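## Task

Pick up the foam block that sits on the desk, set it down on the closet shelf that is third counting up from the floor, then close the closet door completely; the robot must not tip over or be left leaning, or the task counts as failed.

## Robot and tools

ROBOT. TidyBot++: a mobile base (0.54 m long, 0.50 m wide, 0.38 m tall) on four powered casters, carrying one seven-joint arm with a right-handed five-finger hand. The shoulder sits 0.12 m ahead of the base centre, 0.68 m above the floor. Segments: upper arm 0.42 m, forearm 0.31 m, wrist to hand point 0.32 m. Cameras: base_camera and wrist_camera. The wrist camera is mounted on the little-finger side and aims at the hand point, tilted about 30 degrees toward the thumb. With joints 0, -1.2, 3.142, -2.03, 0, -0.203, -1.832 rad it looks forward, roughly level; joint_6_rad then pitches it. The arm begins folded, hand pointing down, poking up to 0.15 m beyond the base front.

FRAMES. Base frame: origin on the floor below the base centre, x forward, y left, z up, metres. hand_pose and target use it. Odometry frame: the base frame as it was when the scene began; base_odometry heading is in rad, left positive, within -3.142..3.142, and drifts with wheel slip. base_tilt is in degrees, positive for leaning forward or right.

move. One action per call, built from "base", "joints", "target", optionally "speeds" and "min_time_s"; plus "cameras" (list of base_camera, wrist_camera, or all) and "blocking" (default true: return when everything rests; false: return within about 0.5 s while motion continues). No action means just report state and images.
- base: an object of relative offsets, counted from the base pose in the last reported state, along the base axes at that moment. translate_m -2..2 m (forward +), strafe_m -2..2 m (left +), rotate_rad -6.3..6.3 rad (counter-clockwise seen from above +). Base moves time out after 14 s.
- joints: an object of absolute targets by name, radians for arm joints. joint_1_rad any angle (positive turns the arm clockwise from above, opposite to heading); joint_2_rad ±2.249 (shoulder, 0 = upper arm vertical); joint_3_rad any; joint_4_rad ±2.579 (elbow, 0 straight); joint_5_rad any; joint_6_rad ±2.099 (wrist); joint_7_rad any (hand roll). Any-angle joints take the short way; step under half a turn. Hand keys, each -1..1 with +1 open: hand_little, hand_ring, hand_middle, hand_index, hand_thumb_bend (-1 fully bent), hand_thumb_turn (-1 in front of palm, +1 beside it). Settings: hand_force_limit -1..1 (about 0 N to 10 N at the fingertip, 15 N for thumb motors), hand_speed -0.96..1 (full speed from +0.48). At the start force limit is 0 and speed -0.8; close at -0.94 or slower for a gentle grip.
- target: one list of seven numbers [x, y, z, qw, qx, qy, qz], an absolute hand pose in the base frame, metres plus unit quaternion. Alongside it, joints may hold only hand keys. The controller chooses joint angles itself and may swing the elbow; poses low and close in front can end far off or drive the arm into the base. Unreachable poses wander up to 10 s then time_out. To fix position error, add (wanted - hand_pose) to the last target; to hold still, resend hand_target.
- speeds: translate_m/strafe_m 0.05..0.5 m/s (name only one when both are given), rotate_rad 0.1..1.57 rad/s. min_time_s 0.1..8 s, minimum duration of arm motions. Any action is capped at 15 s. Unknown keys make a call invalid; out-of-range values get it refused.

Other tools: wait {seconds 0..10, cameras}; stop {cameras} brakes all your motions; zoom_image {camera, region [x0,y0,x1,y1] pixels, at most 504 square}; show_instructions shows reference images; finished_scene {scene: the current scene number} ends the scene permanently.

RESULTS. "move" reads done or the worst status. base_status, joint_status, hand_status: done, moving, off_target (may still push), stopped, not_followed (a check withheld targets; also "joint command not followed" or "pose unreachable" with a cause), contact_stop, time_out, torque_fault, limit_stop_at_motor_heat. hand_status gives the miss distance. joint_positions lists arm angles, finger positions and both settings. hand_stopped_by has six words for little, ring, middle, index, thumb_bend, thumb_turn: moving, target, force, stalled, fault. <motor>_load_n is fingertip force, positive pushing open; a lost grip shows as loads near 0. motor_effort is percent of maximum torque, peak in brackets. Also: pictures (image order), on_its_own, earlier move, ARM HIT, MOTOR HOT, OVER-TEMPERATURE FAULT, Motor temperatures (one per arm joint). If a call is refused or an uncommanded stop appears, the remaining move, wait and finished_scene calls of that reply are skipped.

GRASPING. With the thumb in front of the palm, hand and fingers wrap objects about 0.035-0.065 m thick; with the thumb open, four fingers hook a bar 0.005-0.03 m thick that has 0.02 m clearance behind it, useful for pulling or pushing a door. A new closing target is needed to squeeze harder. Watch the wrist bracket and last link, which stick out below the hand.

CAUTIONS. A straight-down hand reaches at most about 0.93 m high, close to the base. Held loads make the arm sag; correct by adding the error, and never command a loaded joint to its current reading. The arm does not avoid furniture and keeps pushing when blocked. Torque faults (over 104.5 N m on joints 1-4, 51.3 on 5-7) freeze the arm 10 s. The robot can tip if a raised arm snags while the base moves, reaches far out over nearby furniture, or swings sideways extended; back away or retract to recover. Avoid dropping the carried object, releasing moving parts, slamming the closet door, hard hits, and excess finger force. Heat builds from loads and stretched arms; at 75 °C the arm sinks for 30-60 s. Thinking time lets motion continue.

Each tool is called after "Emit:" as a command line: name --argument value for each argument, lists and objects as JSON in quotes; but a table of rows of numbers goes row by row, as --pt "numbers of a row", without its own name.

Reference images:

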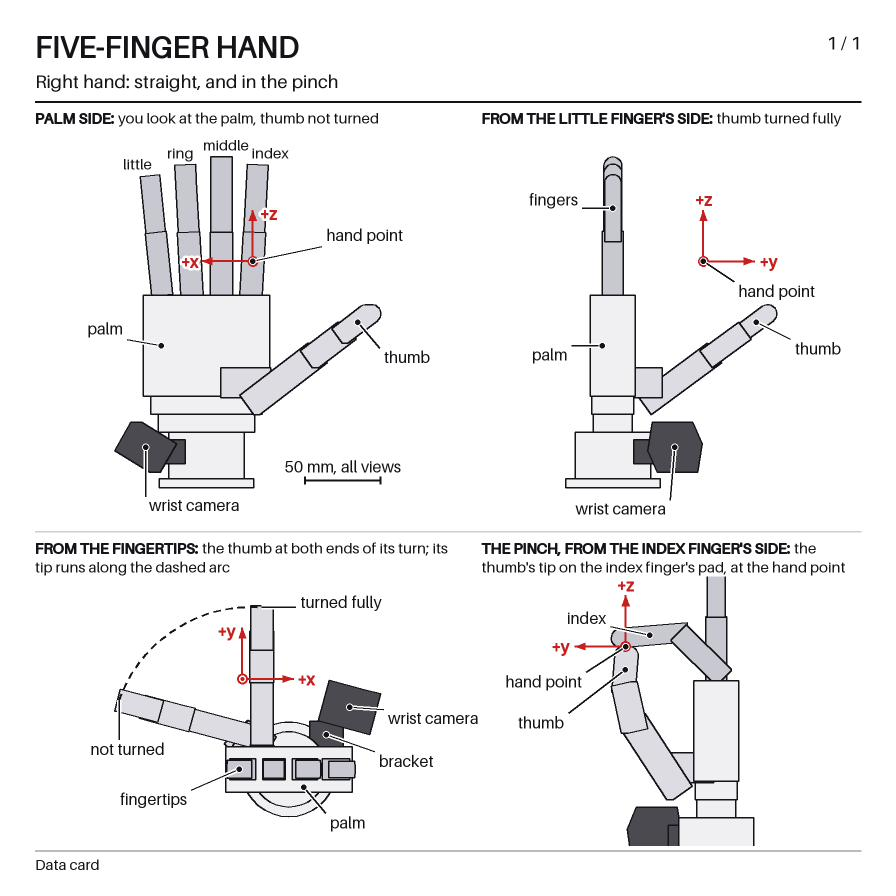

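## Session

Emit:
move --joints '{"joint_1_rad": 0, "joint_2_rad": -1.2, "joint_3_rad": 3.142, "joint_4_rad": -2.03, "joint_5_rad": 0, "joint_6_rad": -0.203, "joint_7_rad": -1.832}' --min_time_s 2.5 --cameras '["all"]'

Emit:
move --base '{"rotate_rad": -0.9}' --cameras '["all"]'

Emit:
move --base '{"rotate_rad": -1.2}' --cameras '["all"]'

Emit:
move --base '{"rotate_rad": -1.2}' --cameras '["all"]'

Emit:
move --base '{"rotate_rad": -1.2}' --cameras '["all"]'

Scene clock: 3.47 s.
Motor temperatures (°C): [32 34 29 30 34 37 36]
move: done
base_odometry: x=+0.000 y=+0.000 heading=+0.000
base_tilt: forward=-0.3 right=-0.1
base_status: not commanded
joint_positions: joint_1_rad=+0.009 joint_2_rad=-1.177 joint_3_rad=+3.125 joint_4_rad=-2.035 joint_5_rad=-0.029 joint_6_rad=-0.289 joint_7_rad=+4.404 hand_little=+1.000 hand_ring=+1.000 hand_middle=+1.000 hand_index=+1.000 hand_thumb_turn=+1.000 hand_thumb_bend=+1.000 hand_force_limit=+0.000 hand_speed=-0.800
joint_status: all done
hand_stopped_by: target,target,target,target,target,target
little_load_n: 0.0
ring_load_n: 0.0
middle_load_n: 0.5
index_load_n: 0.0
thumb_bend_load_n: 0.0
thumb_turn_load_n: 0.0
motor_effort: joint_1_rad=-1(3) joint_2_rad=+14(18) joint_3_rad=+1(2) joint_4_rad=+14(19) joint_5_rad=+1(2) joint_6_rad=+6(8) joint_7_rad=+1(2)
hand_pose: x=+0.2823 y=-0.0361 z=+1.1371 quat_wxyz=(+0.138, -0.537, +0.082, -0.828) (m; base frame)
hand_target: x=+0.2586 y=-0.0490 z=+1.1725 quat_wxyz=(+0.113, -0.490, +0.065, -0.862) (m; base frame)
hand_status: not commanded
pictures: base_camera, wrist_camera
Images, in order (width x height): base_camera 644x364, wrist_camera 504x504.

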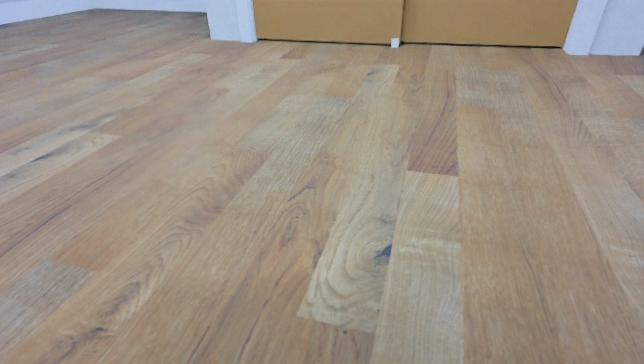

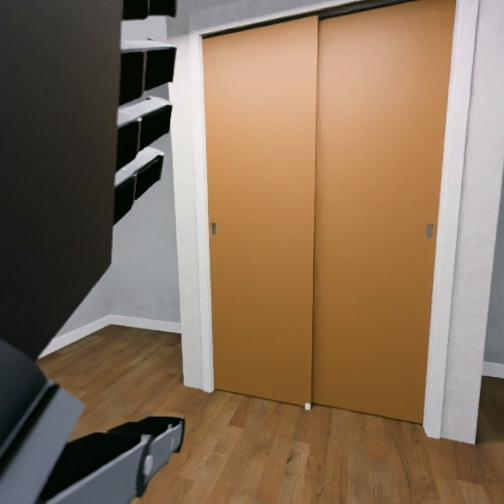

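Scene clock: 5.27 s.
move: done
base_odometry: x=+0.000 y=+0.000 heading=-0.898
base_tilt: forward=-0.2 right=-0.1
base_status: done
joint_positions: joint_1_rad=+0.009 joint_2_rad=-1.177 joint_3_rad=+3.127 joint_4_rad=-2.035 joint_5_rad=-0.029 joint_6_rad=-0.289 joint_7_rad=+4.407 hand_little=+1.000 hand_ring=+1.000 hand_middle=+1.000 hand_index=+1.000 hand_thumb_turn=+1.000 hand_thumb_bend=+1.000 hand_force_limit=+0.000 hand_speed=-0.800
joint_status: not commanded
hand_stopped_by: target,target,target,target,target,target
little_load_n: 0.0
ring_load_n: 0.0
middle_load_n: 0.0
index_load_n: 0.0
thumb_bend_load_n: 0.0
thumb_turn_load_n: 0.0
motor_effort: joint_1_rad=-1(3) joint_2_rad=+15(15) joint_3_rad=+1(1) joint_4_rad=+14(15) joint_5_rad=+1(2) joint_6_rad=+6(7) joint_7_rad=+1(1)
hand_pose: x=+0.2823 y=-0.0371 z=+1.1372 quat_wxyz=(+0.137, -0.537, +0.082, -0.829) (m; base frame)
hand_target: x=+0.2586 y=-0.0490 z=+1.1725 quat_wxyz=(+0.113, -0.490, +0.065, -0.862) (m; base frame)
hand_status: not commanded
pictures: base_camera, wrist_camera
Images, in order (width x height): base_camera 644x364, wrist_camera 504x504.

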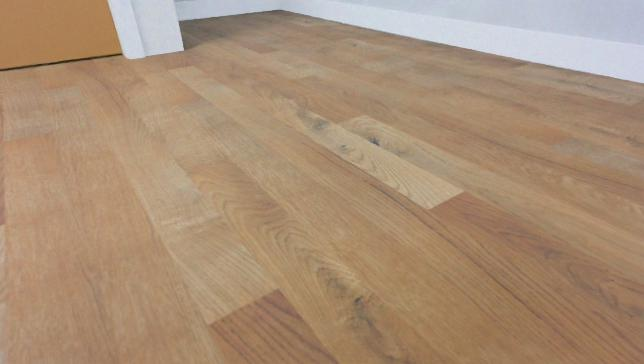

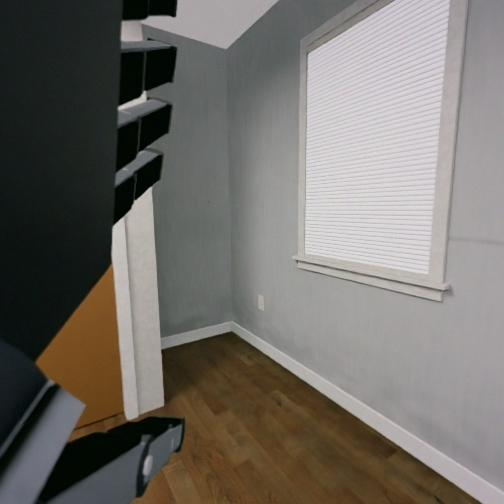

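Scene clock: 7.30 s.
move: done
base_odometry: x=+0.000 y=+0.000 heading=-2.097
base_tilt: forward=-0.2 right=-0.1
base_status: done
joint_positions: joint_1_rad=+0.008 joint_2_rad=-1.177 joint_3_rad=+3.127 joint_4_rad=-2.035 joint_5_rad=-0.029 joint_6_rad=-0.289 joint_7_rad=+4.407 hand_little=+1.000 hand_ring=+1.000 hand_middle=+1.000 hand_index=+1.000 hand_thumb_turn=+1.000 hand_thumb_bend=+1.000 hand_force_limit=+0.000 hand_speed=-0.800
joint_status: not commanded
hand_stopped_by: target,target,target,target,target,target
little_load_n: 0.0
ring_load_n: 0.0
middle_load_n: 0.0
index_load_n: 0.0
thumb_bend_load_n: 0.0
thumb_turn_load_n: 0.0
motor_effort: joint_1_rad=+0(2) joint_2_rad=+15(15) joint_3_rad=+1(1) joint_4_rad=+14(15) joint_5_rad=+1(2) joint_6_rad=+6(7) joint_7_rad=+1(1)
hand_pose: x=+0.2823 y=-0.0373 z=+1.1372 quat_wxyz=(+0.137, -0.537, +0.082, -0.829) (m; base frame)
hand_target: x=+0.2586 y=-0.0490 z=+1.1725 quat_wxyz=(+0.113, -0.490, +0.065, -0.862) (m; base frame)
hand_status: not commanded
pictures: base_camera, wrist_camera
Images, in order (width x height): base_camera 644x364, wrist_camera 504x504.

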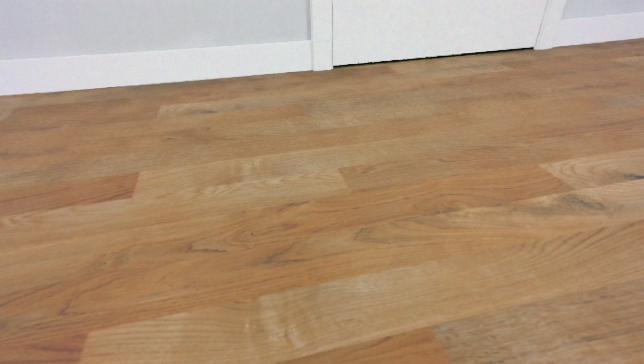

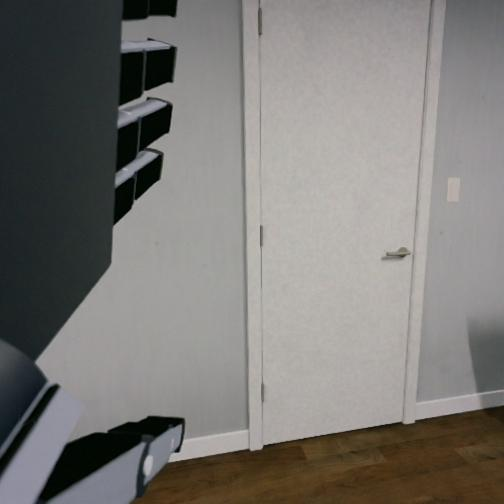

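Scene clock: 9.33 s.
move: done
base_odometry: x=+0.000 y=+0.000 heading=+2.988
base_tilt: forward=-0.2 right=-0.1
base_status: done
joint_positions: joint_1_rad=+0.008 joint_2_rad=-1.177 joint_3_rad=+3.128 joint_4_rad=-2.035 joint_5_rad=-0.029 joint_6_rad=-0.289 joint_7_rad=+4.407 hand_little=+1.000 hand_ring=+1.000 hand_middle=+1.000 hand_index=+1.000 hand_thumb_turn=+1.000 hand_thumb_bend=+1.000 hand_force_limit=+0.000 hand_speed=-0.800
joint_status: not commanded
hand_stopped_by: target,target,target,target,target,target
little_load_n: 0.0
ring_load_n: 0.0
middle_load_n: 0.0
index_load_n: 0.0
thumb_bend_load_n: 0.0
thumb_turn_load_n: 0.0
motor_effort: joint_1_rad=-1(2) joint_2_rad=+15(15) joint_3_rad=+1(1) joint_4_rad=+14(15) joint_5_rad=+1(2) joint_6_rad=+6(7) joint_7_rad=+1(1)
hand_pose: x=+0.2823 y=-0.0374 z=+1.1372 quat_wxyz=(+0.137, -0.537, +0.082, -0.829) (m; base frame)
hand_target: x=+0.2586 y=-0.0490 z=+1.1725 quat_wxyz=(+0.113, -0.490, +0.065, -0.862) (m; base frame)
hand_status: not commanded
pictures: base_camera, wrist_camera
Images, in order (width x height): base_camera 644x364, wrist_camera 504x504.

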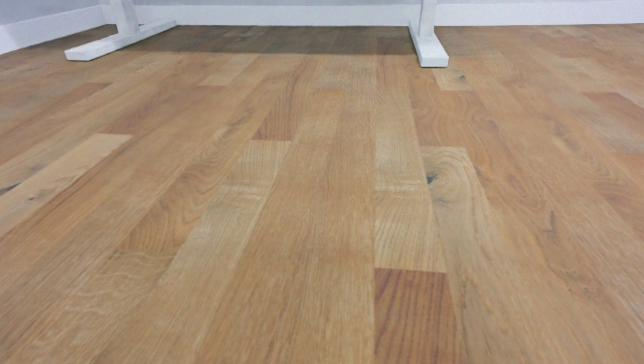

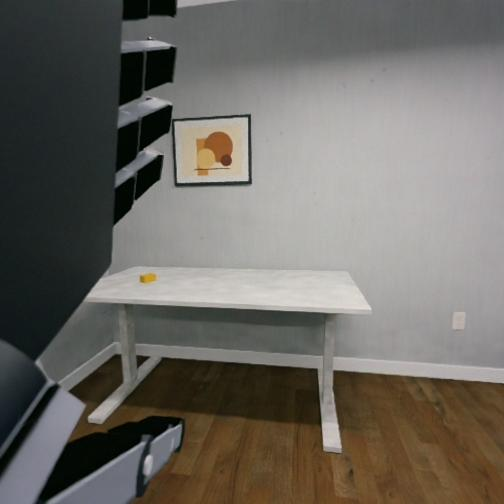

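Scene clock: 11.37 s.
move: done
base_odometry: x=+0.000 y=+0.000 heading=+1.789
base_tilt: forward=-0.2 right=-0.1
base_status: done
joint_positions: joint_1_rad=+0.008 joint_2_rad=-1.177 joint_3_rad=+3.128 joint_4_rad=-2.035 joint_5_rad=-0.029 joint_6_rad=-0.289 joint_7_rad=+4.407 hand_little=+1.000 hand_ring=+1.000 hand_middle=+1.000 hand_index=+1.000 hand_thumb_turn=+1.000 hand_thumb_bend=+1.000 hand_force_limit=+0.000 hand_speed=-0.800
joint_status: not commanded
hand_stopped_by: target,target,target,target,target,target
little_load_n: 0.0
ring_load_n: 0.0
middle_load_n: 0.0
index_load_n: 0.0
thumb_bend_load_n: 0.0
thumb_turn_load_n: 0.0
motor_effort: joint_1_rad=-1(2) joint_2_rad=+15(15) joint_3_rad=+1(1) joint_4_rad=+14(15) joint_5_rad=+1(2) joint_6_rad=+6(7) joint_7_rad=+1(1)
hand_pose: x=+0.2823 y=-0.0374 z=+1.1372 quat_wxyz=(+0.137, -0.537, +0.082, -0.829) (m; base frame)
hand_target: x=+0.2586 y=-0.0490 z=+1.1725 quat_wxyz=(+0.113, -0.490, +0.065, -0.862) (m; base frame)
hand_status: not commanded
pictures: base_camera, wrist_camera
Images, in order (width x height): base_camera 644x364, wrist_camera 504x504.

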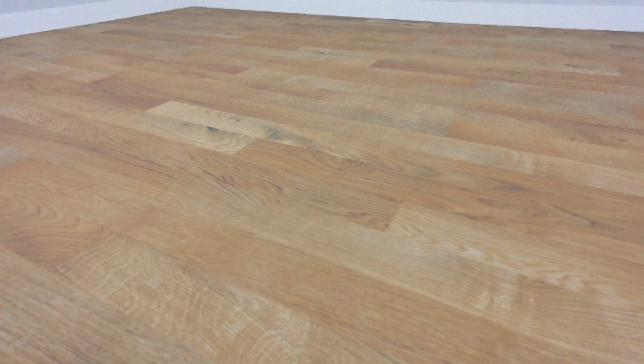

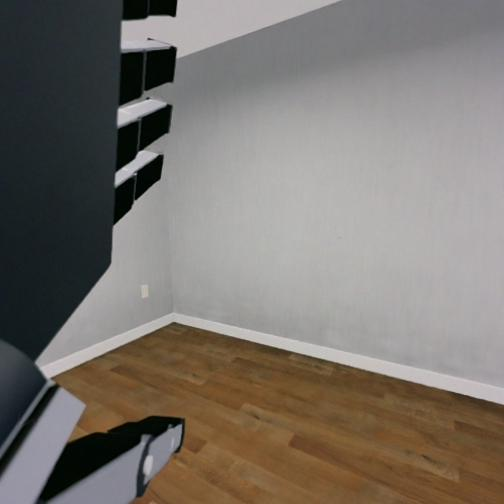

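Emit:
move --base '{"rotate_rad": -2.03}' --joints '{"joint_1_rad": 0, "joint_2_rad": -0.52, "joint_3_rad": 3.142, "joint_4_rad": -2.02, "joint_5_rad": -0.04, "joint_6_rad": 0.04, "joint_7_rad": -1.57}' --min_time_s 2.5

Emit:
move --base '{"translate_m": 1.08, "strafe_m": 0.7}' --cameras '["all"]'

Scene clock: 23.70 s.
move: done
base_odometry: x=+0.000 y=+0.000 heading=-0.239
base_tilt: forward=-0.2 right=-0.1
base_status: done
joint_positions: joint_1_rad=+0.008 joint_2_rad=-0.533 joint_3_rad=+3.130 joint_4_rad=-2.032 joint_5_rad=-0.029 joint_6_rad=-0.049 joint_7_rad=+4.667 hand_little=+1.000 hand_ring=+1.000 hand_middle=+1.000 hand_index=+1.000 hand_thumb_turn=+1.000 hand_thumb_bend=+1.000 hand_force_limit=+0.000 hand_speed=-0.800
joint_status: all done
hand_stopped_by: target,target,target,target,target,target
little_load_n: 0.0
ring_load_n: 0.0
middle_load_n: 0.0
index_load_n: 0.0
thumb_bend_load_n: 0.0
thumb_turn_load_n: 0.0
motor_effort: joint_1_rad=-1(2) joint_2_rad=-2(16) joint_3_rad=+1(2) joint_4_rad=+18(19) joint_5_rad=+1(2) joint_6_rad=+6(8) joint_7_rad=+1(3)
hand_pose: x=+0.5417 y=-0.0529 z=+1.0392 quat_wxyz=(+0.026, -0.699, +0.023, -0.715) (m; base frame)
hand_target: x=+0.5472 y=-0.0583 z=+1.0719 quat_wxyz=(+0.014, -0.667, +0.014, -0.745) (m; base frame)
hand_status: not commanded
pictures: none

Scene clock: 27.50 s.
move: done
base_odometry: x=+1.215 y=+0.424 heading=-0.240
base_tilt: forward=-0.2 right=-0.1
base_status: done
joint_positions: joint_1_rad=+0.008 joint_2_rad=-0.530 joint_3_rad=+3.132 joint_4_rad=-2.031 joint_5_rad=-0.029 joint_6_rad=-0.045 joint_7_rad=+4.668 hand_little=+1.000 hand_ring=+1.000 hand_middle=+1.000 hand_index=+1.000 hand_thumb_turn=+1.000 hand_thumb_bend=+1.000 hand_force_limit=+0.000 hand_speed=-0.800
joint_status: not commanded
hand_stopped_by: target,target,target,target,target,target
little_load_n: 0.0
ring_load_n: 0.0
middle_load_n: 0.0
index_load_n: 0.0
thumb_bend_load_n: 0.0
thumb_turn_load_n: 0.0
motor_effort: joint_1_rad=-1(2) joint_2_rad=-2(5) joint_3_rad=+0(1) joint_4_rad=+18(19) joint_5_rad=+1(2) joint_6_rad=+6(8) joint_7_rad=+1(2)
hand_pose: x=+0.5428 y=-0.0539 z=+1.0396 quat_wxyz=(+0.025, -0.698, +0.023, -0.715) (m; base frame)
hand_target: x=+0.5472 y=-0.0583 z=+1.0719 quat_wxyz=(+0.014, -0.667, +0.014, -0.745) (m; base frame)
hand_status: not commanded
pictures: base_camera, wrist_camera
Images, in order (width x height): base_camera 644x364, wrist_camera 504x504.

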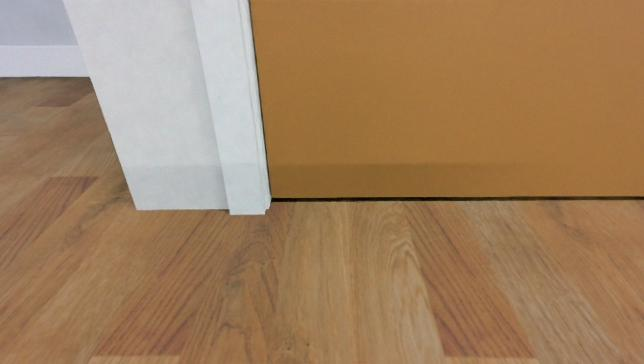

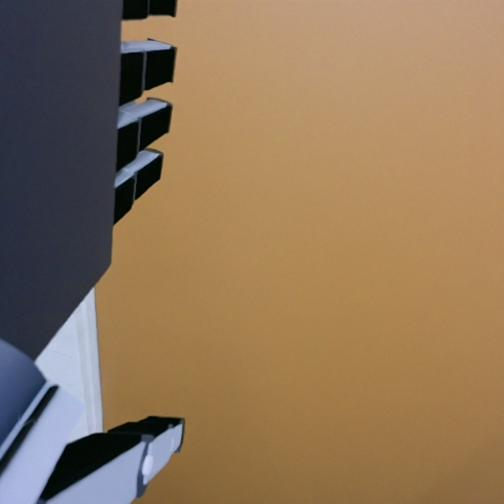

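Emit:
move --base '{"rotate_rad": -0.03}'

Emit:
move --base '{"strafe_m": 0.075}' --cameras '["all"]'

Scene clock: 31.27 s.
move: done
base_odometry: x=+1.215 y=+0.424 heading=-0.269
base_tilt: forward=-0.2 right=-0.1
base_status: done
joint_positions: joint_1_rad=+0.008 joint_2_rad=-0.530 joint_3_rad=+3.135 joint_4_rad=-2.031 joint_5_rad=-0.029 joint_6_rad=-0.045 joint_7_rad=+4.668 hand_little=+1.000 hand_ring=+1.000 hand_middle=+1.000 hand_index=+1.000 hand_thumb_turn=+1.000 hand_thumb_bend=+1.000 hand_force_limit=+0.000 hand_speed=-0.800
joint_status: not commanded
hand_stopped_by: target,target,target,target,target,target
little_load_n: 0.0
ring_load_n: 0.0
middle_load_n: 0.0
index_load_n: 0.0
thumb_bend_load_n: 0.0
thumb_turn_load_n: 0.0
motor_effort: joint_1_rad=-1(1) joint_2_rad=-3(3) joint_3_rad=+0(1) joint_4_rad=+17(18) joint_5_rad=+2(2) joint_6_rad=+7(7) joint_7_rad=+1(1)
hand_pose: x=+0.5427 y=-0.0554 z=+1.0396 quat_wxyz=(+0.025, -0.698, +0.024, -0.715) (m; base frame)
hand_target: x=+0.5472 y=-0.0583 z=+1.0719 quat_wxyz=(+0.014, -0.667, +0.014, -0.745) (m; base frame)
hand_status: not commanded
pictures: none

Scene clock: 32.40 s.
move: done
base_odometry: x=+1.235 y=+0.497 heading=-0.269
base_tilt: forward=-0.1 right=-0.1
base_status: done
joint_positions: joint_1_rad=+0.008 joint_2_rad=-0.530 joint_3_rad=+3.136 joint_4_rad=-2.031 joint_5_rad=-0.029 joint_6_rad=-0.045 joint_7_rad=+4.669 hand_little=+1.000 hand_ring=+1.000 hand_middle=+1.000 hand_index=+1.000 hand_thumb_turn=+1.000 hand_thumb_bend=+1.000 hand_force_limit=+0.000 hand_speed=-0.800
joint_status: not commanded
hand_stopped_by: target,target,target,target,target,target
little_load_n: 0.0
ring_load_n: 0.0
middle_load_n: 0.0
index_load_n: 0.0
thumb_bend_load_n: 0.0
thumb_turn_load_n: 0.0
motor_effort: joint_1_rad=-1(1) joint_2_rad=-2(3) joint_3_rad=+0(2) joint_4_rad=+18(18) joint_5_rad=+1(2) joint_6_rad=+7(7) joint_7_rad=+1(1)
hand_pose: x=+0.5427 y=-0.0561 z=+1.0397 quat_wxyz=(+0.025, -0.698, +0.025, -0.715) (m; base frame)
hand_target: x=+0.5472 y=-0.0583 z=+1.0719 quat_wxyz=(+0.014, -0.667, +0.014, -0.745) (m; base frame)
hand_status: not commanded
pictures: base_camera, wrist_camera
Images, in order (width x height): base_camera 644x364, wrist_camera 504x504.

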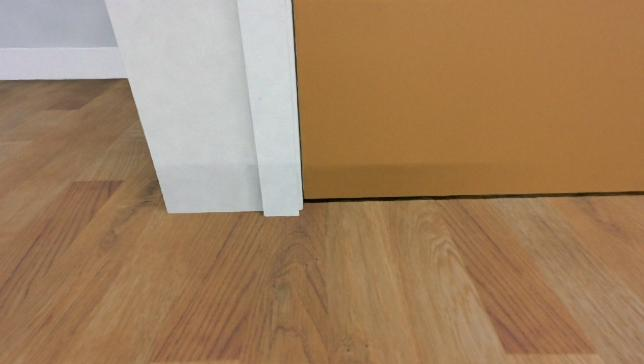

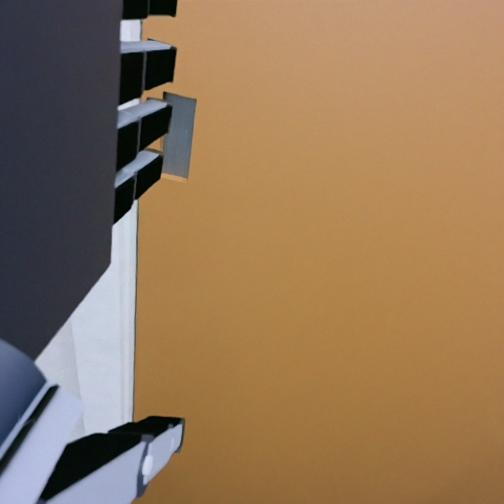

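Emit:
move --base '{"rotate_rad": 0.015}' --joints '{"joint_4_rad": -1.98, "hand_little": -1, "hand_ring": -1, "hand_speed": 0.2}'

Emit:
move --base '{"strafe_m": -0.016, "translate_m": 0.04}' --speeds '{"translate_m": 0.1}' --cameras '["wrist_camera"]'

Emit:
zoom_image --camera "wrist_camera" --region '[100, 110, 240, 250]'

Scene clock: 39.10 s.
move: done
base_odometry: x=+1.235 y=+0.497 heading=-0.255
base_tilt: forward=-0.2 right=-0.1
base_status: done
joint_positions: joint_1_rad=+0.007 joint_2_rad=-0.530 joint_3_rad=+3.136 joint_4_rad=-1.986 joint_5_rad=-0.029 joint_6_rad=-0.041 joint_7_rad=+4.669 hand_little=-1.000 hand_ring=-1.000 hand_middle=+1.000 hand_index=+1.000 hand_thumb_turn=+1.000 hand_thumb_bend=+1.000 hand_force_limit=+0.000 hand_speed=+0.200
joint_status: all done
hand_stopped_by: target,target,target,target,target,target
little_load_n: 0.0
ring_load_n: 0.0
middle_load_n: 0.0
index_load_n: 0.0
thumb_bend_load_n: 0.0
thumb_turn_load_n: 0.0
motor_effort: joint_1_rad=-1(2) joint_2_rad=-2(5) joint_3_rad=+1(1) joint_4_rad=+18(19) joint_5_rad=+1(2) joint_6_rad=+7(8) joint_7_rad=+1(1)
hand_pose: x=+0.5424 y=-0.0561 z=+1.0693 quat_wxyz=(+0.025, -0.680, +0.024, -0.732) (m; base frame)
hand_target: x=+0.5457 y=-0.0583 z=+1.0973 quat_wxyz=(+0.014, -0.652, +0.014, -0.758) (m; base frame)
hand_status: not commanded
pictures: none

Scene clock: 40.07 s.
move: done
base_odometry: x=+1.270 y=+0.471 heading=-0.254
base_tilt: forward=-0.2 right=-0.2
base_status: done
joint_positions: joint_1_rad=+0.007 joint_2_rad=-0.526 joint_3_rad=+3.136 joint_4_rad=-1.986 joint_5_rad=-0.029 joint_6_rad=-0.041 joint_7_rad=+4.669 hand_little=-1.000 hand_ring=-1.000 hand_middle=+1.000 hand_index=+1.000 hand_thumb_turn=+1.000 hand_thumb_bend=+1.000 hand_force_limit=+0.000 hand_speed=+0.200
joint_status: not commanded
hand_stopped_by: target,target,target,target,target,target
little_load_n: 0.0
ring_load_n: 0.0
middle_load_n: 0.0
index_load_n: 0.0
thumb_bend_load_n: 0.0
thumb_turn_load_n: 0.0
motor_effort: joint_1_rad=+0(1) joint_2_rad=-2(5) joint_3_rad=+0(1) joint_4_rad=+18(18) joint_5_rad=+0(2) joint_6_rad=+6(8) joint_7_rad=+1(1)
hand_pose: x=+0.5436 y=-0.0562 z=+1.0681 quat_wxyz=(+0.025, -0.681, +0.024, -0.731) (m; base frame)
hand_target: x=+0.5457 y=-0.0583 z=+1.0973 quat_wxyz=(+0.014, -0.652, +0.014, -0.758) (m; base frame)
hand_status: not commanded
pictures: wrist_camera
Images, in order (width x height): wrist_camera 504x504.

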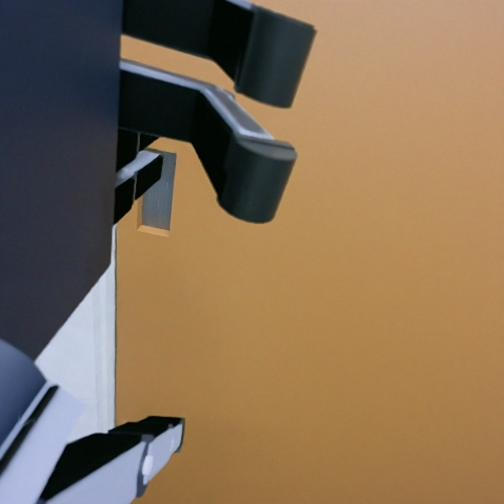

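Scaled by 3.600 from the camera's 504x504 image, which has a finer 720x720 frame.

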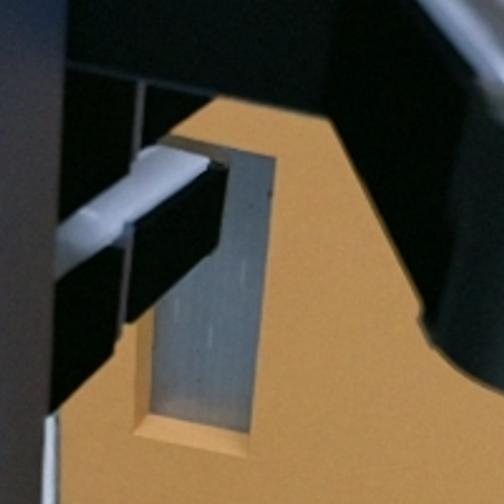

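Emit:
move --base '{"strafe_m": 0.01, "translate_m": 0.045}' --speeds '{"translate_m": 0.1}' --joints '{"joint_4_rad": -2.015}' --cameras '["wrist_camera"]'

Emit:
zoom_image --camera "wrist_camera" --region '[100, 110, 240, 250]'

Scene clock: 46.37 s.
move: done
base_odometry: x=+1.317 y=+0.470 heading=-0.255
base_tilt: forward=-0.2 right=-0.1
base_status: done
joint_positions: joint_1_rad=+0.007 joint_2_rad=-0.524 joint_3_rad=+3.137 joint_4_rad=-2.002 joint_5_rad=-0.029 joint_6_rad=-0.040 joint_7_rad=+4.669 hand_little=-1.000 hand_ring=-1.000 hand_middle=+1.000 hand_index=+1.000 hand_thumb_turn=+1.000 hand_thumb_bend=+1.000 hand_force_limit=+0.000 hand_speed=+0.200
joint_status: all done
hand_stopped_by: target,target,target,target,target,target
little_load_n: 0.0
ring_load_n: 0.0
middle_load_n: 0.0
index_load_n: 0.0
thumb_bend_load_n: 0.0
thumb_turn_load_n: 0.0
motor_effort: joint_1_rad=+0(2) joint_2_rad=-2(5) joint_3_rad=+0(2) joint_4_rad=+18(19) joint_5_rad=+1(2) joint_6_rad=+7(7) joint_7_rad=+1(2)
hand_pose: x=+0.5446 y=-0.0565 z=+1.0575 quat_wxyz=(+0.025, -0.688, +0.025, -0.725) (m; base frame)
hand_target: x=+0.5470 y=-0.0583 z=+1.0751 quat_wxyz=(+0.014, -0.665, +0.014, -0.747) (m; base frame)
hand_status: not commanded
pictures: wrist_camera
Images, in order (width x height): wrist_camera 504x504.

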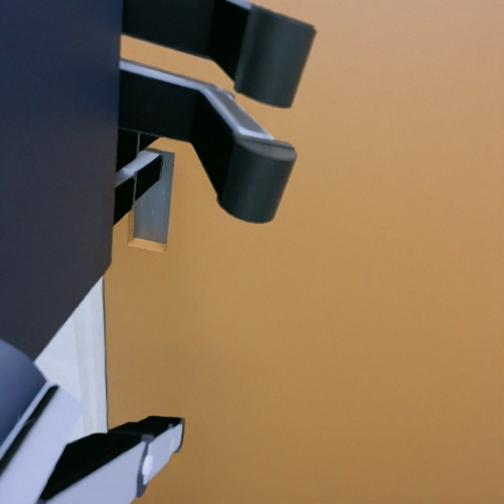

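Scaled by 3.600 from the camera's 504x504 image, which has a finer 720x720 frame.

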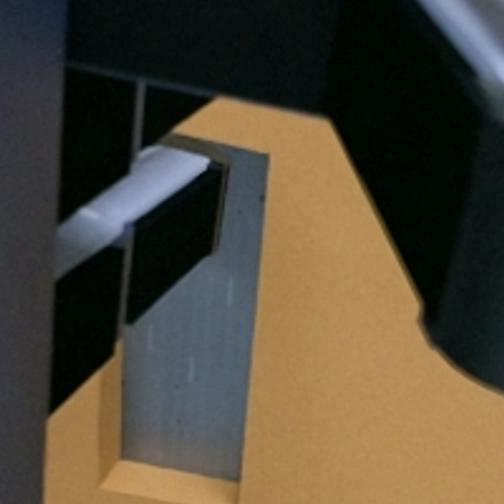

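Emit:
move --base '{"strafe_m": 0.004}' --joints '{"joint_4_rad": -2.035}'

Emit:
move --base '{"translate_m": 0.045}' --speeds '{"translate_m": 0.05}' --cameras '["wrist_camera"]'

Emit:
zoom_image --camera "wrist_camera" --region '[100, 110, 240, 250]'

Scene clock: 49.53 s.
move: done
base_odometry: x=+1.318 y=+0.473 heading=-0.255
base_tilt: forward=-0.1 right=-0.1
base_status: done
joint_positions: joint_1_rad=+0.007 joint_2_rad=-0.524 joint_3_rad=+3.137 joint_4_rad=-2.017 joint_5_rad=-0.029 joint_6_rad=-0.040 joint_7_rad=+4.669 hand_little=-1.000 hand_ring=-1.000 hand_middle=+1.000 hand_index=+1.000 hand_thumb_turn=+1.000 hand_thumb_bend=+1.000 hand_force_limit=+0.000 hand_speed=+0.200
joint_status: all done
hand_stopped_by: target,target,target,target,target,target
little_load_n: 0.0
ring_load_n: 0.0
middle_load_n: 0.0
index_load_n: 0.0
thumb_bend_load_n: 0.0
thumb_turn_load_n: 0.0
motor_effort: joint_1_rad=-1(2) joint_2_rad=-3(4) joint_3_rad=+1(3) joint_4_rad=+18(19) joint_5_rad=+1(2) joint_6_rad=+7(7) joint_7_rad=+1(1)
hand_pose: x=+0.5447 y=-0.0569 z=+1.0479 quat_wxyz=(+0.025, -0.693, +0.025, -0.720) (m; base frame)
hand_target: x=+0.5475 y=-0.0583 z=+1.0623 quat_wxyz=(+0.014, -0.672, +0.014, -0.740) (m; base frame)
hand_status: not commanded
pictures: none

Scene clock: 50.97 s.
move: done
base_odometry: x=+1.360 y=+0.462 heading=-0.255
base_tilt: forward=-0.3 right=-0.1
base_status: done
joint_positions: joint_1_rad=+0.007 joint_2_rad=-0.595 joint_3_rad=+3.138 joint_4_rad=-2.063 joint_5_rad=-0.029 joint_6_rad=-0.040 joint_7_rad=+4.669 hand_little=-1.000 hand_ring=-1.000 hand_middle=+1.000 hand_index=+1.000 hand_thumb_turn=+1.000 hand_thumb_bend=+1.000 hand_force_limit=+0.000 hand_speed=+0.200
joint_status: not commanded
hand_stopped_by: target,target,target,target,target,target
little_load_n: 0.0
ring_load_n: 0.0
middle_load_n: -3.0
index_load_n: 0.0
thumb_bend_load_n: 0.5
thumb_turn_load_n: 0.0
motor_effort: joint_1_rad=-2(3) joint_2_rad=+15(18) joint_3_rad=+0(1) joint_4_rad=+26(28) joint_5_rad=+0(2) joint_6_rad=+18(19) joint_7_rad=+1(1)
hand_pose: x=+0.5193 y=-0.0568 z=+1.0474 quat_wxyz=(+0.025, -0.684, +0.025, -0.728) (m; base frame)
hand_target: x=+0.5475 y=-0.0583 z=+1.0623 quat_wxyz=(+0.014, -0.672, +0.014, -0.740) (m; base frame)
hand_status: not commanded
pictures: wrist_camera
Images, in order (width x height): wrist_camera 504x504.

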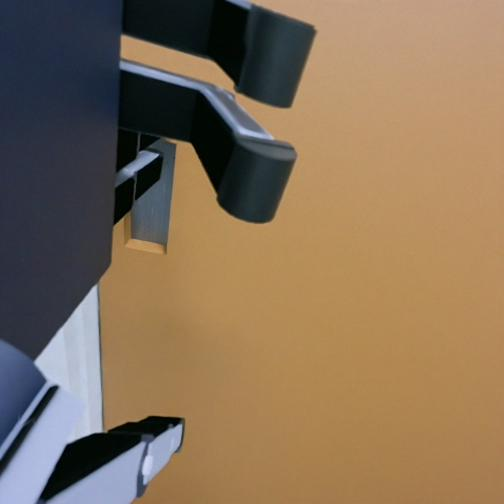

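Scaled by 3.600 from the camera's 504x504 image, which has a finer 720x720 frame.

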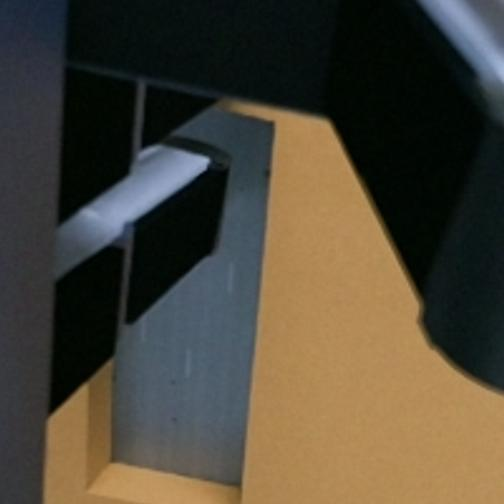

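Emit:
move --base '{"strafe_m": -0.1, "translate_m": -0.006}' --speeds '{"strafe_m": 0.08}' --cameras '["wrist_camera"]'

Emit:
move --base '{"strafe_m": -0.22}' --speeds '{"strafe_m": 0.12}' --cameras '["all"]'

Scene clock: 54.40 s.
move: done
base_odometry: x=+1.330 y=+0.367 heading=-0.255
base_tilt: forward=-0.3 right=-0.1
base_status: done
joint_positions: joint_1_rad=-0.019 joint_2_rad=-0.577 joint_3_rad=+3.120 joint_4_rad=-2.052 joint_5_rad=-0.029 joint_6_rad=-0.040 joint_7_rad=+4.669 hand_little=-1.000 hand_ring=-1.000 hand_middle=+1.000 hand_index=+1.000 hand_thumb_turn=+1.000 hand_thumb_bend=+1.000 hand_force_limit=+0.000 hand_speed=+0.200
joint_status: not commanded
hand_stopped_by: target,target,target,target,target,target
little_load_n: 0.0
ring_load_n: 0.0
middle_load_n: 0.5
index_load_n: 0.0
thumb_bend_load_n: 0.0
thumb_turn_load_n: 0.0
motor_effort: joint_1_rad=+0(6) joint_2_rad=+8(15) joint_3_rad=+3(9) joint_4_rad=+21(26) joint_5_rad=+1(2) joint_6_rad=+11(17) joint_7_rad=+1(2)
hand_pose: x=+0.5273 y=-0.0368 z=+1.0480 quat_wxyz=(+0.036, -0.687, +0.008, -0.726) (m; base frame)
hand_target: x=+0.5475 y=-0.0583 z=+1.0623 quat_wxyz=(+0.014, -0.672, +0.014, -0.740) (m; base frame)
hand_status: not commanded
pictures: wrist_camera
Images, in order (width x height): wrist_camera 504x504.

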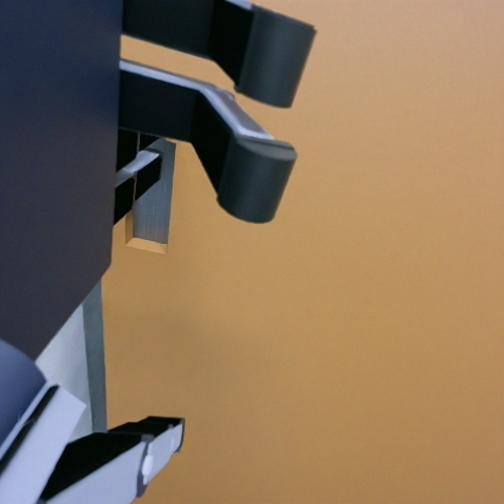

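Scene clock: 56.90 s.
move: done
base_odometry: x=+1.274 y=+0.154 heading=-0.255
base_tilt: forward=-0.3 right=-0.1
base_status: done
joint_positions: joint_1_rad=-0.022 joint_2_rad=-0.575 joint_3_rad=+3.116 joint_4_rad=-2.047 joint_5_rad=-0.029 joint_6_rad=-0.040 joint_7_rad=+4.669 hand_little=-1.000 hand_ring=-1.000 hand_middle=+1.000 hand_index=+1.000 hand_thumb_turn=+1.000 hand_thumb_bend=+1.000 hand_force_limit=+0.000 hand_speed=+0.200
joint_status: not commanded
hand_stopped_by: target,target,target,target,target,target
little_load_n: 0.0
ring_load_n: 0.0
middle_load_n: 0.5
index_load_n: 0.0
thumb_bend_load_n: 0.0
thumb_turn_load_n: 0.0
motor_effort: joint_1_rad=+1(7) joint_2_rad=+11(11) joint_3_rad=+4(10) joint_4_rad=+22(23) joint_5_rad=+2(3) joint_6_rad=+12(13) joint_7_rad=+1(2)
hand_pose: x=+0.5281 y=-0.0330 z=+1.0503 quat_wxyz=(+0.038, -0.686, +0.004, -0.727) (m; base frame)
hand_target: x=+0.5475 y=-0.0583 z=+1.0623 quat_wxyz=(+0.014, -0.672, +0.014, -0.740) (m; base frame)
hand_status: not commanded
pictures: base_camera, wrist_camera
Images, in order (width x height): base_camera 644x364, wrist_camera 504x504.

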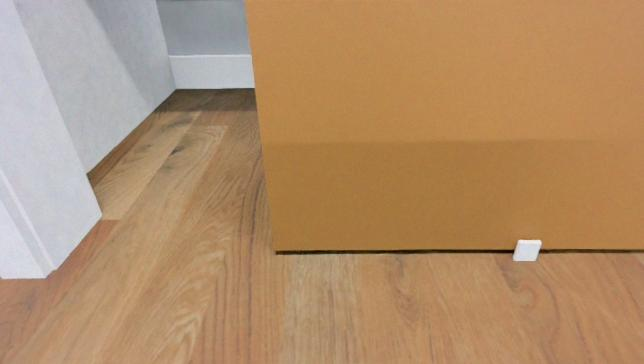

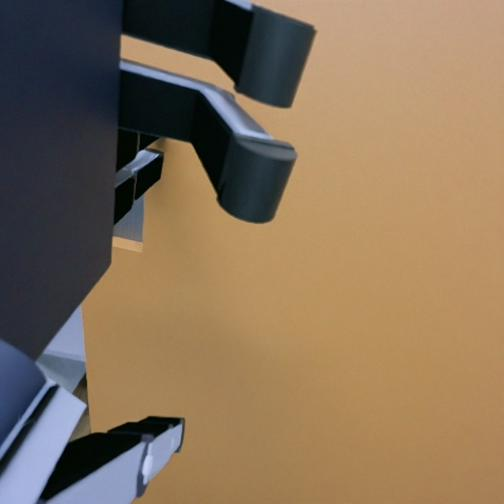

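Emit:
move --base '{"translate_m": -0.045}' --speeds '{"translate_m": 0.15}'

Emit:
move --base '{"strafe_m": 0.038}' --speeds '{"strafe_m": 0.15}' --cameras '["wrist_camera"]'

Emit:
zoom_image --camera "wrist_camera" --region '[100, 110, 240, 250]'

Scene clock: 61.13 s.
move: done
base_odometry: x=+1.230 y=+0.165 heading=-0.255
base_tilt: forward=-0.2 right=+0.0
base_status: done
joint_positions: joint_1_rad=-0.014 joint_2_rad=-0.524 joint_3_rad=+3.130 joint_4_rad=-2.034 joint_5_rad=-0.029 joint_6_rad=-0.023 joint_7_rad=+4.669 hand_little=-1.000 hand_ring=-1.000 hand_middle=+1.000 hand_index=+1.000 hand_thumb_turn=+1.000 hand_thumb_bend=+1.000 hand_force_limit=+0.000 hand_speed=+0.200
joint_status: not commanded
hand_stopped_by: target,target,target,target,target,target
little_load_n: 0.5
ring_load_n: 0.0
middle_load_n: 0.0
index_load_n: 0.0
thumb_bend_load_n: 0.0
thumb_turn_load_n: 0.0
motor_effort: joint_1_rad=-1(2) joint_2_rad=-2(11) joint_3_rad=+0(4) joint_4_rad=+18(20) joint_5_rad=+1(2) joint_6_rad=+8(11) joint_7_rad=+1(1)
hand_pose: x=+0.5464 y=-0.0438 z=+1.0429 quat_wxyz=(+0.033, -0.693, +0.014, -0.720) (m; base frame)
hand_target: x=+0.5475 y=-0.0583 z=+1.0623 quat_wxyz=(+0.014, -0.672, +0.014, -0.740) (m; base frame)
hand_status: not commanded
pictures: none

Scene clock: 61.97 s.
move: done
base_odometry: x=+1.240 y=+0.202 heading=-0.255
base_tilt: forward=-0.2 right=-0.1
base_status: done
joint_positions: joint_1_rad=-0.013 joint_2_rad=-0.524 joint_3_rad=+3.134 joint_4_rad=-2.034 joint_5_rad=-0.029 joint_6_rad=-0.023 joint_7_rad=+4.669 hand_little=-1.000 hand_ring=-1.000 hand_middle=+1.000 hand_index=+1.000 hand_thumb_turn=+1.000 hand_thumb_bend=+1.000 hand_force_limit=+0.000 hand_speed=+0.200
joint_status: not commanded
hand_stopped_by: target,target,target,target,target,target
little_load_n: 0.0
ring_load_n: 0.0
middle_load_n: 0.0
index_load_n: 0.5
thumb_bend_load_n: 0.0
thumb_turn_load_n: 0.0
motor_effort: joint_1_rad=+0(1) joint_2_rad=-3(4) joint_3_rad=+0(2) joint_4_rad=+18(19) joint_5_rad=+2(2) joint_6_rad=+7(8) joint_7_rad=+1(1)
hand_pose: x=+0.5463 y=-0.0465 z=+1.0428 quat_wxyz=(+0.032, -0.693, +0.017, -0.720) (m; base frame)
hand_target: x=+0.5475 y=-0.0583 z=+1.0623 quat_wxyz=(+0.014, -0.672, +0.014, -0.740) (m; base frame)
hand_status: not commanded
pictures: wrist_camera
Images, in order (width x height): wrist_camera 504x504.

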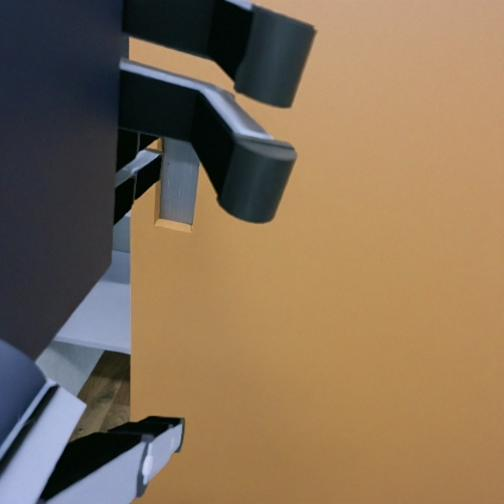

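Scaled by 3.600 from the camera's 504x504 image, which has a finer 720x720 frame.

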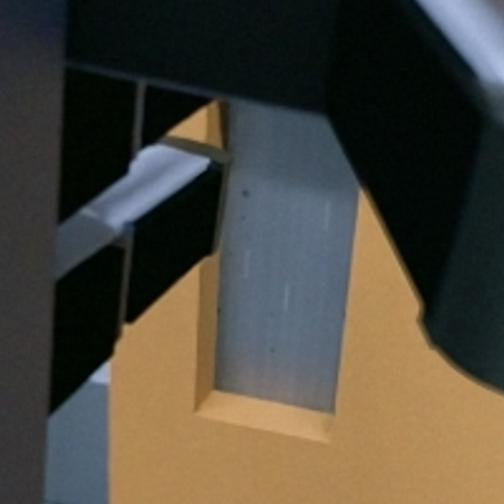

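Emit:
move --base '{"strafe_m": -0.014, "translate_m": 0.03}' --speeds '{"strafe_m": 0.15}'

Emit:
move --base '{"translate_m": 0.042}' --speeds '{"translate_m": 0.08}' --cameras '["wrist_camera"]'

Scene clock: 64.17 s.
move: done
base_odometry: x=+1.265 y=+0.181 heading=-0.254
base_tilt: forward=-0.2 right=-0.1
base_status: done
joint_positions: joint_1_rad=-0.012 joint_2_rad=-0.539 joint_3_rad=+3.133 joint_4_rad=-2.036 joint_5_rad=-0.029 joint_6_rad=-0.021 joint_7_rad=+4.669 hand_little=-1.000 hand_ring=-1.000 hand_middle=+1.000 hand_index=+1.000 hand_thumb_turn=+1.000 hand_thumb_bend=+1.000 hand_force_limit=+0.000 hand_speed=+0.200
joint_status: not commanded
hand_stopped_by: target,target,target,target,target,target
little_load_n: 0.0
ring_load_n: 0.0
middle_load_n: 0.0
index_load_n: 0.0
thumb_bend_load_n: 0.0
thumb_turn_load_n: 0.0
motor_effort: joint_1_rad=+0(4) joint_2_rad=+1(11) joint_3_rad=+1(7) joint_4_rad=+18(23) joint_5_rad=+1(2) joint_6_rad=+7(14) joint_7_rad=+1(1)
hand_pose: x=+0.5411 y=-0.0467 z=+1.0480 quat_wxyz=(+0.032, -0.688, +0.017, -0.725) (m; base frame)
hand_target: x=+0.5475 y=-0.0583 z=+1.0623 quat_wxyz=(+0.014, -0.672, +0.014, -0.740) (m; base frame)
hand_status: not commanded
pictures: none

Scene clock: 66.60 s.
move: time_out
base_odometry: x=+1.303 y=+0.171 heading=-0.254
base_tilt: forward=-0.3 right=-0.1
base_status: translate_m time_out (by the wheels' count: +0.040 of +0.042)
joint_positions: joint_1_rad=-0.012 joint_2_rad=-0.641 joint_3_rad=+3.133 joint_4_rad=-2.103 joint_5_rad=-0.029 joint_6_rad=-0.021 joint_7_rad=+4.669 hand_little=-1.000 hand_ring=-1.000 hand_middle=+1.000 hand_index=+1.000 hand_thumb_turn=+1.000 hand_thumb_bend=+1.000 hand_force_limit=+0.000 hand_speed=+0.200
joint_status: not commanded
hand_stopped_by: target,target,target,target,target,target
little_load_n: 0.0
ring_load_n: 0.0
middle_load_n: -1.0
index_load_n: 0.0
thumb_bend_load_n: 0.0
thumb_turn_load_n: 0.0
motor_effort: joint_1_rad=-1(2) joint_2_rad=+23(29) joint_3_rad=+2(4) joint_4_rad=+31(35) joint_5_rad=+1(2) joint_6_rad=+23(28) joint_7_rad=+1(1)
hand_pose: x=+0.5049 y=-0.0470 z=+1.0462 quat_wxyz=(+0.032, -0.676, +0.016, -0.736) (m; base frame)
hand_target: x=+0.5475 y=-0.0583 z=+1.0623 quat_wxyz=(+0.014, -0.672, +0.014, -0.740) (m; base frame)
hand_status: not commanded
pictures: wrist_camera
Images, in order (width x height): wrist_camera 504x504.

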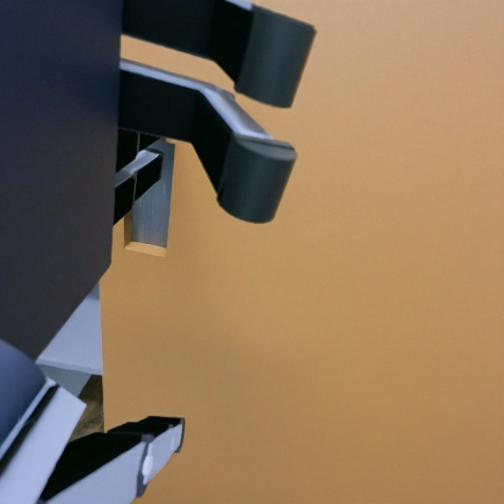

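Emit:
move --base '{"translate_m": -0.013}' --speeds '{"translate_m": 0.08}'

Emit:
move --base '{"strafe_m": -0.24}' --speeds '{"strafe_m": 0.1}' --cameras '["all"]'

Scene clock: 68.63 s.
move: done
base_odometry: x=+1.290 y=+0.174 heading=-0.254
base_tilt: forward=-0.3 right=-0.1
base_status: done
joint_positions: joint_1_rad=-0.012 joint_2_rad=-0.605 joint_3_rad=+3.133 joint_4_rad=-2.081 joint_5_rad=-0.029 joint_6_rad=-0.021 joint_7_rad=+4.669 hand_little=-1.000 hand_ring=-1.000 hand_middle=+1.000 hand_index=+1.000 hand_thumb_turn=+1.000 hand_thumb_bend=+1.000 hand_force_limit=+0.000 hand_speed=+0.200
joint_status: not commanded
hand_stopped_by: target,target,target,target,target,target
little_load_n: 0.0
ring_load_n: 0.0
middle_load_n: -1.5
index_load_n: 0.0
thumb_bend_load_n: 0.0
thumb_turn_load_n: 0.0
motor_effort: joint_1_rad=-1(2) joint_2_rad=+14(23) joint_3_rad=+1(2) joint_4_rad=+25(31) joint_5_rad=+1(2) joint_6_rad=+16(22) joint_7_rad=+1(1)
hand_pose: x=+0.5174 y=-0.0468 z=+1.0467 quat_wxyz=(+0.032, -0.680, +0.016, -0.732) (m; base frame)
hand_target: x=+0.5475 y=-0.0583 z=+1.0623 quat_wxyz=(+0.014, -0.672, +0.014, -0.740) (m; base frame)
hand_status: not commanded
pictures: none

Scene clock: 71.60 s.
move: done
base_odometry: x=+1.230 y=-0.058 heading=-0.254
base_tilt: forward=-0.2 right=-0.1
base_status: done
joint_positions: joint_1_rad=-0.046 joint_2_rad=-0.602 joint_3_rad=+3.083 joint_4_rad=-2.077 joint_5_rad=-0.029 joint_6_rad=-0.021 joint_7_rad=+4.669 hand_little=-1.000 hand_ring=-1.000 hand_middle=+1.000 hand_index=+1.000 hand_thumb_turn=+1.000 hand_thumb_bend=+1.000 hand_force_limit=+0.000 hand_speed=+0.200
joint_status: not commanded
hand_stopped_by: target,target,target,target,target,target
little_load_n: 0.0
ring_load_n: 0.0
middle_load_n: 1.0
index_load_n: 0.0
thumb_bend_load_n: 0.0
thumb_turn_load_n: 0.0
motor_effort: joint_1_rad=+6(10) joint_2_rad=+20(21) joint_3_rad=+9(14) joint_4_rad=+30(31) joint_5_rad=+1(3) joint_6_rad=+22(22) joint_7_rad=+1(2)
hand_pose: x=+0.5195 y=-0.0065 z=+1.0485 quat_wxyz=(+0.050, -0.680, -0.020, -0.731) (m; base frame)
hand_target: x=+0.5475 y=-0.0583 z=+1.0623 quat_wxyz=(+0.014, -0.672, +0.014, -0.740) (m; base frame)
hand_status: not commanded
pictures: base_camera, wrist_camera
Images, in order (width x height): base_camera 644x364, wrist_camera 504x504.

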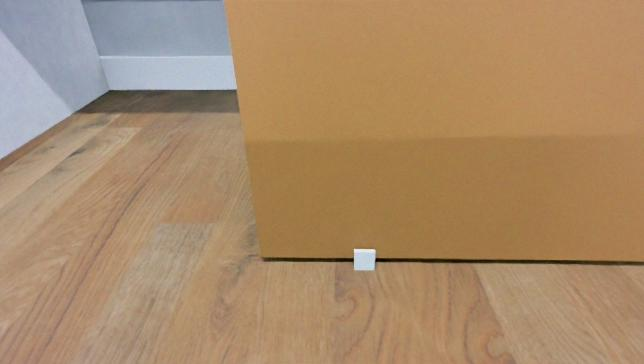

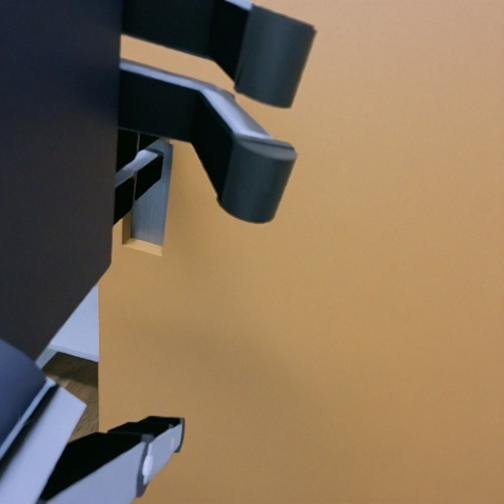

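Emit:
move --base '{"translate_m": -0.15}' --speeds '{"translate_m": 0.3}'

Emit:
move --base '{"translate_m": -0.4, "strafe_m": 0.25}' --joints '{"joint_1_rad": 0, "joint_2_rad": -1.2, "joint_3_rad": 3.142, "joint_4_rad": -2.03, "joint_5_rad": 0, "joint_6_rad": -0.203, "joint_7_rad": -1.832, "hand_little": 1, "hand_ring": 1}' --cameras '["all"]'

Emit:
zoom_image --camera "wrist_camera" --region '[120, 100, 420, 450]'

Scene clock: 81.80 s.
move: done
base_odometry: x=+1.084 y=-0.021 heading=-0.254
base_tilt: forward=-0.1 right=-0.1
base_status: done
joint_positions: joint_1_rad=-0.009 joint_2_rad=-0.521 joint_3_rad=+3.137 joint_4_rad=-2.033 joint_5_rad=-0.029 joint_6_rad=-0.002 joint_7_rad=+4.670 hand_little=-1.000 hand_ring=-1.000 hand_middle=+1.000 hand_index=+1.000 hand_thumb_turn=+1.000 hand_thumb_bend=+1.000 hand_force_limit=+0.000 hand_speed=+0.200
joint_status: not commanded
hand_stopped_by: target,target,target,target,target,target
little_load_n: 0.0
ring_load_n: 0.0
middle_load_n: 0.0
index_load_n: 0.0
thumb_bend_load_n: 0.0
thumb_turn_load_n: 0.0
motor_effort: joint_1_rad=-1(4) joint_2_rad=-3(20) joint_3_rad=+1(9) joint_4_rad=+18(29) joint_5_rad=+1(2) joint_6_rad=+7(21) joint_7_rad=+1(2)
hand_pose: x=+0.5474 y=-0.0501 z=+1.0485 quat_wxyz=(+0.030, -0.687, +0.019, -0.726) (m; base frame)
hand_target: x=+0.5475 y=-0.0583 z=+1.0623 quat_wxyz=(+0.014, -0.672, +0.014, -0.740) (m; base frame)
hand_status: not commanded
pictures: none

Scene clock: 83.83 s.
move: done
base_odometry: x=+0.760 y=+0.322 heading=-0.253
base_tilt: forward=-0.2 right=-0.1
base_status: done
joint_positions: joint_1_rad=-0.008 joint_2_rad=-1.177 joint_3_rad=+3.137 joint_4_rad=-2.030 joint_5_rad=-0.029 joint_6_rad=-0.112 joint_7_rad=+4.497 hand_little=+1.000 hand_ring=+1.000 hand_middle=+1.000 hand_index=+1.000 hand_thumb_turn=+1.000 hand_thumb_bend=+1.000 hand_force_limit=+0.000 hand_speed=+0.200
joint_status: all done
hand_stopped_by: target,target,target,target,target,target
little_load_n: 0.0
ring_load_n: 0.0
middle_load_n: 0.0
index_load_n: 0.0
thumb_bend_load_n: 0.5
thumb_turn_load_n: 0.0
motor_effort: joint_1_rad=-1(3) joint_2_rad=+15(19) joint_3_rad=+1(2) joint_4_rad=+14(19) joint_5_rad=+1(2) joint_6_rad=+6(9) joint_7_rad=+1(2)
hand_pose: x=+0.2578 y=-0.0451 z=+1.1972 quat_wxyz=(+0.112, -0.461, +0.051, -0.879) (m; base frame)
hand_target: x=+0.2586 y=-0.0490 z=+1.1725 quat_wxyz=(+0.113, -0.490, +0.065, -0.862) (m; base frame)
hand_status: not commanded
pictures: base_camera, wrist_camera
Images, in order (width x height): base_camera 644x364, wrist_camera 504x504.

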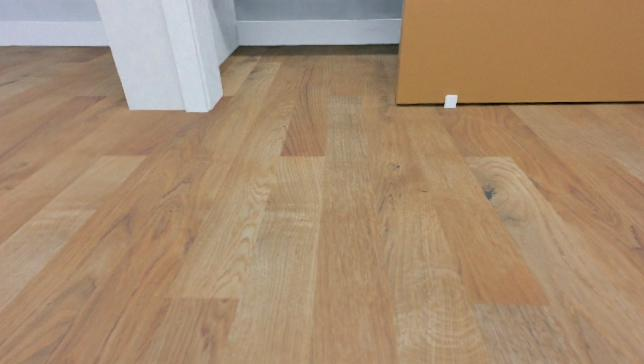

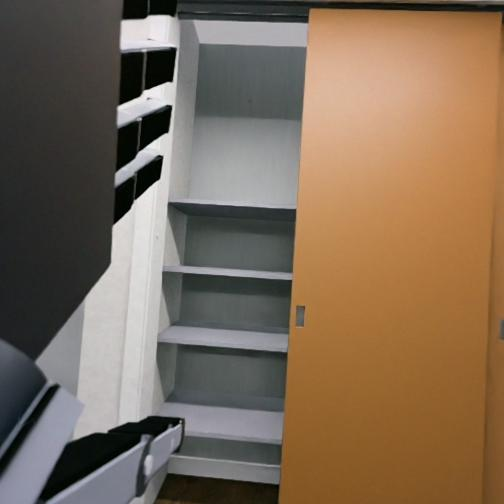

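Scaled by 1.440 from the camera's 504x504 image, which has a finer 720x720 frame.

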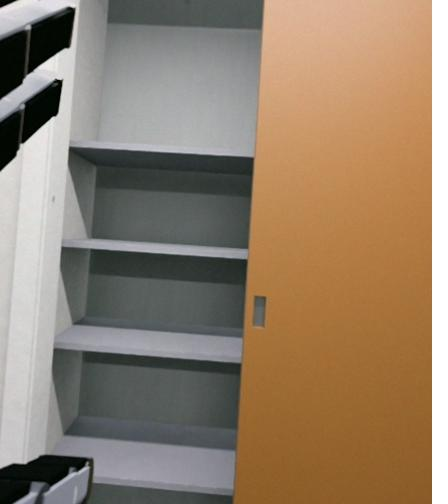

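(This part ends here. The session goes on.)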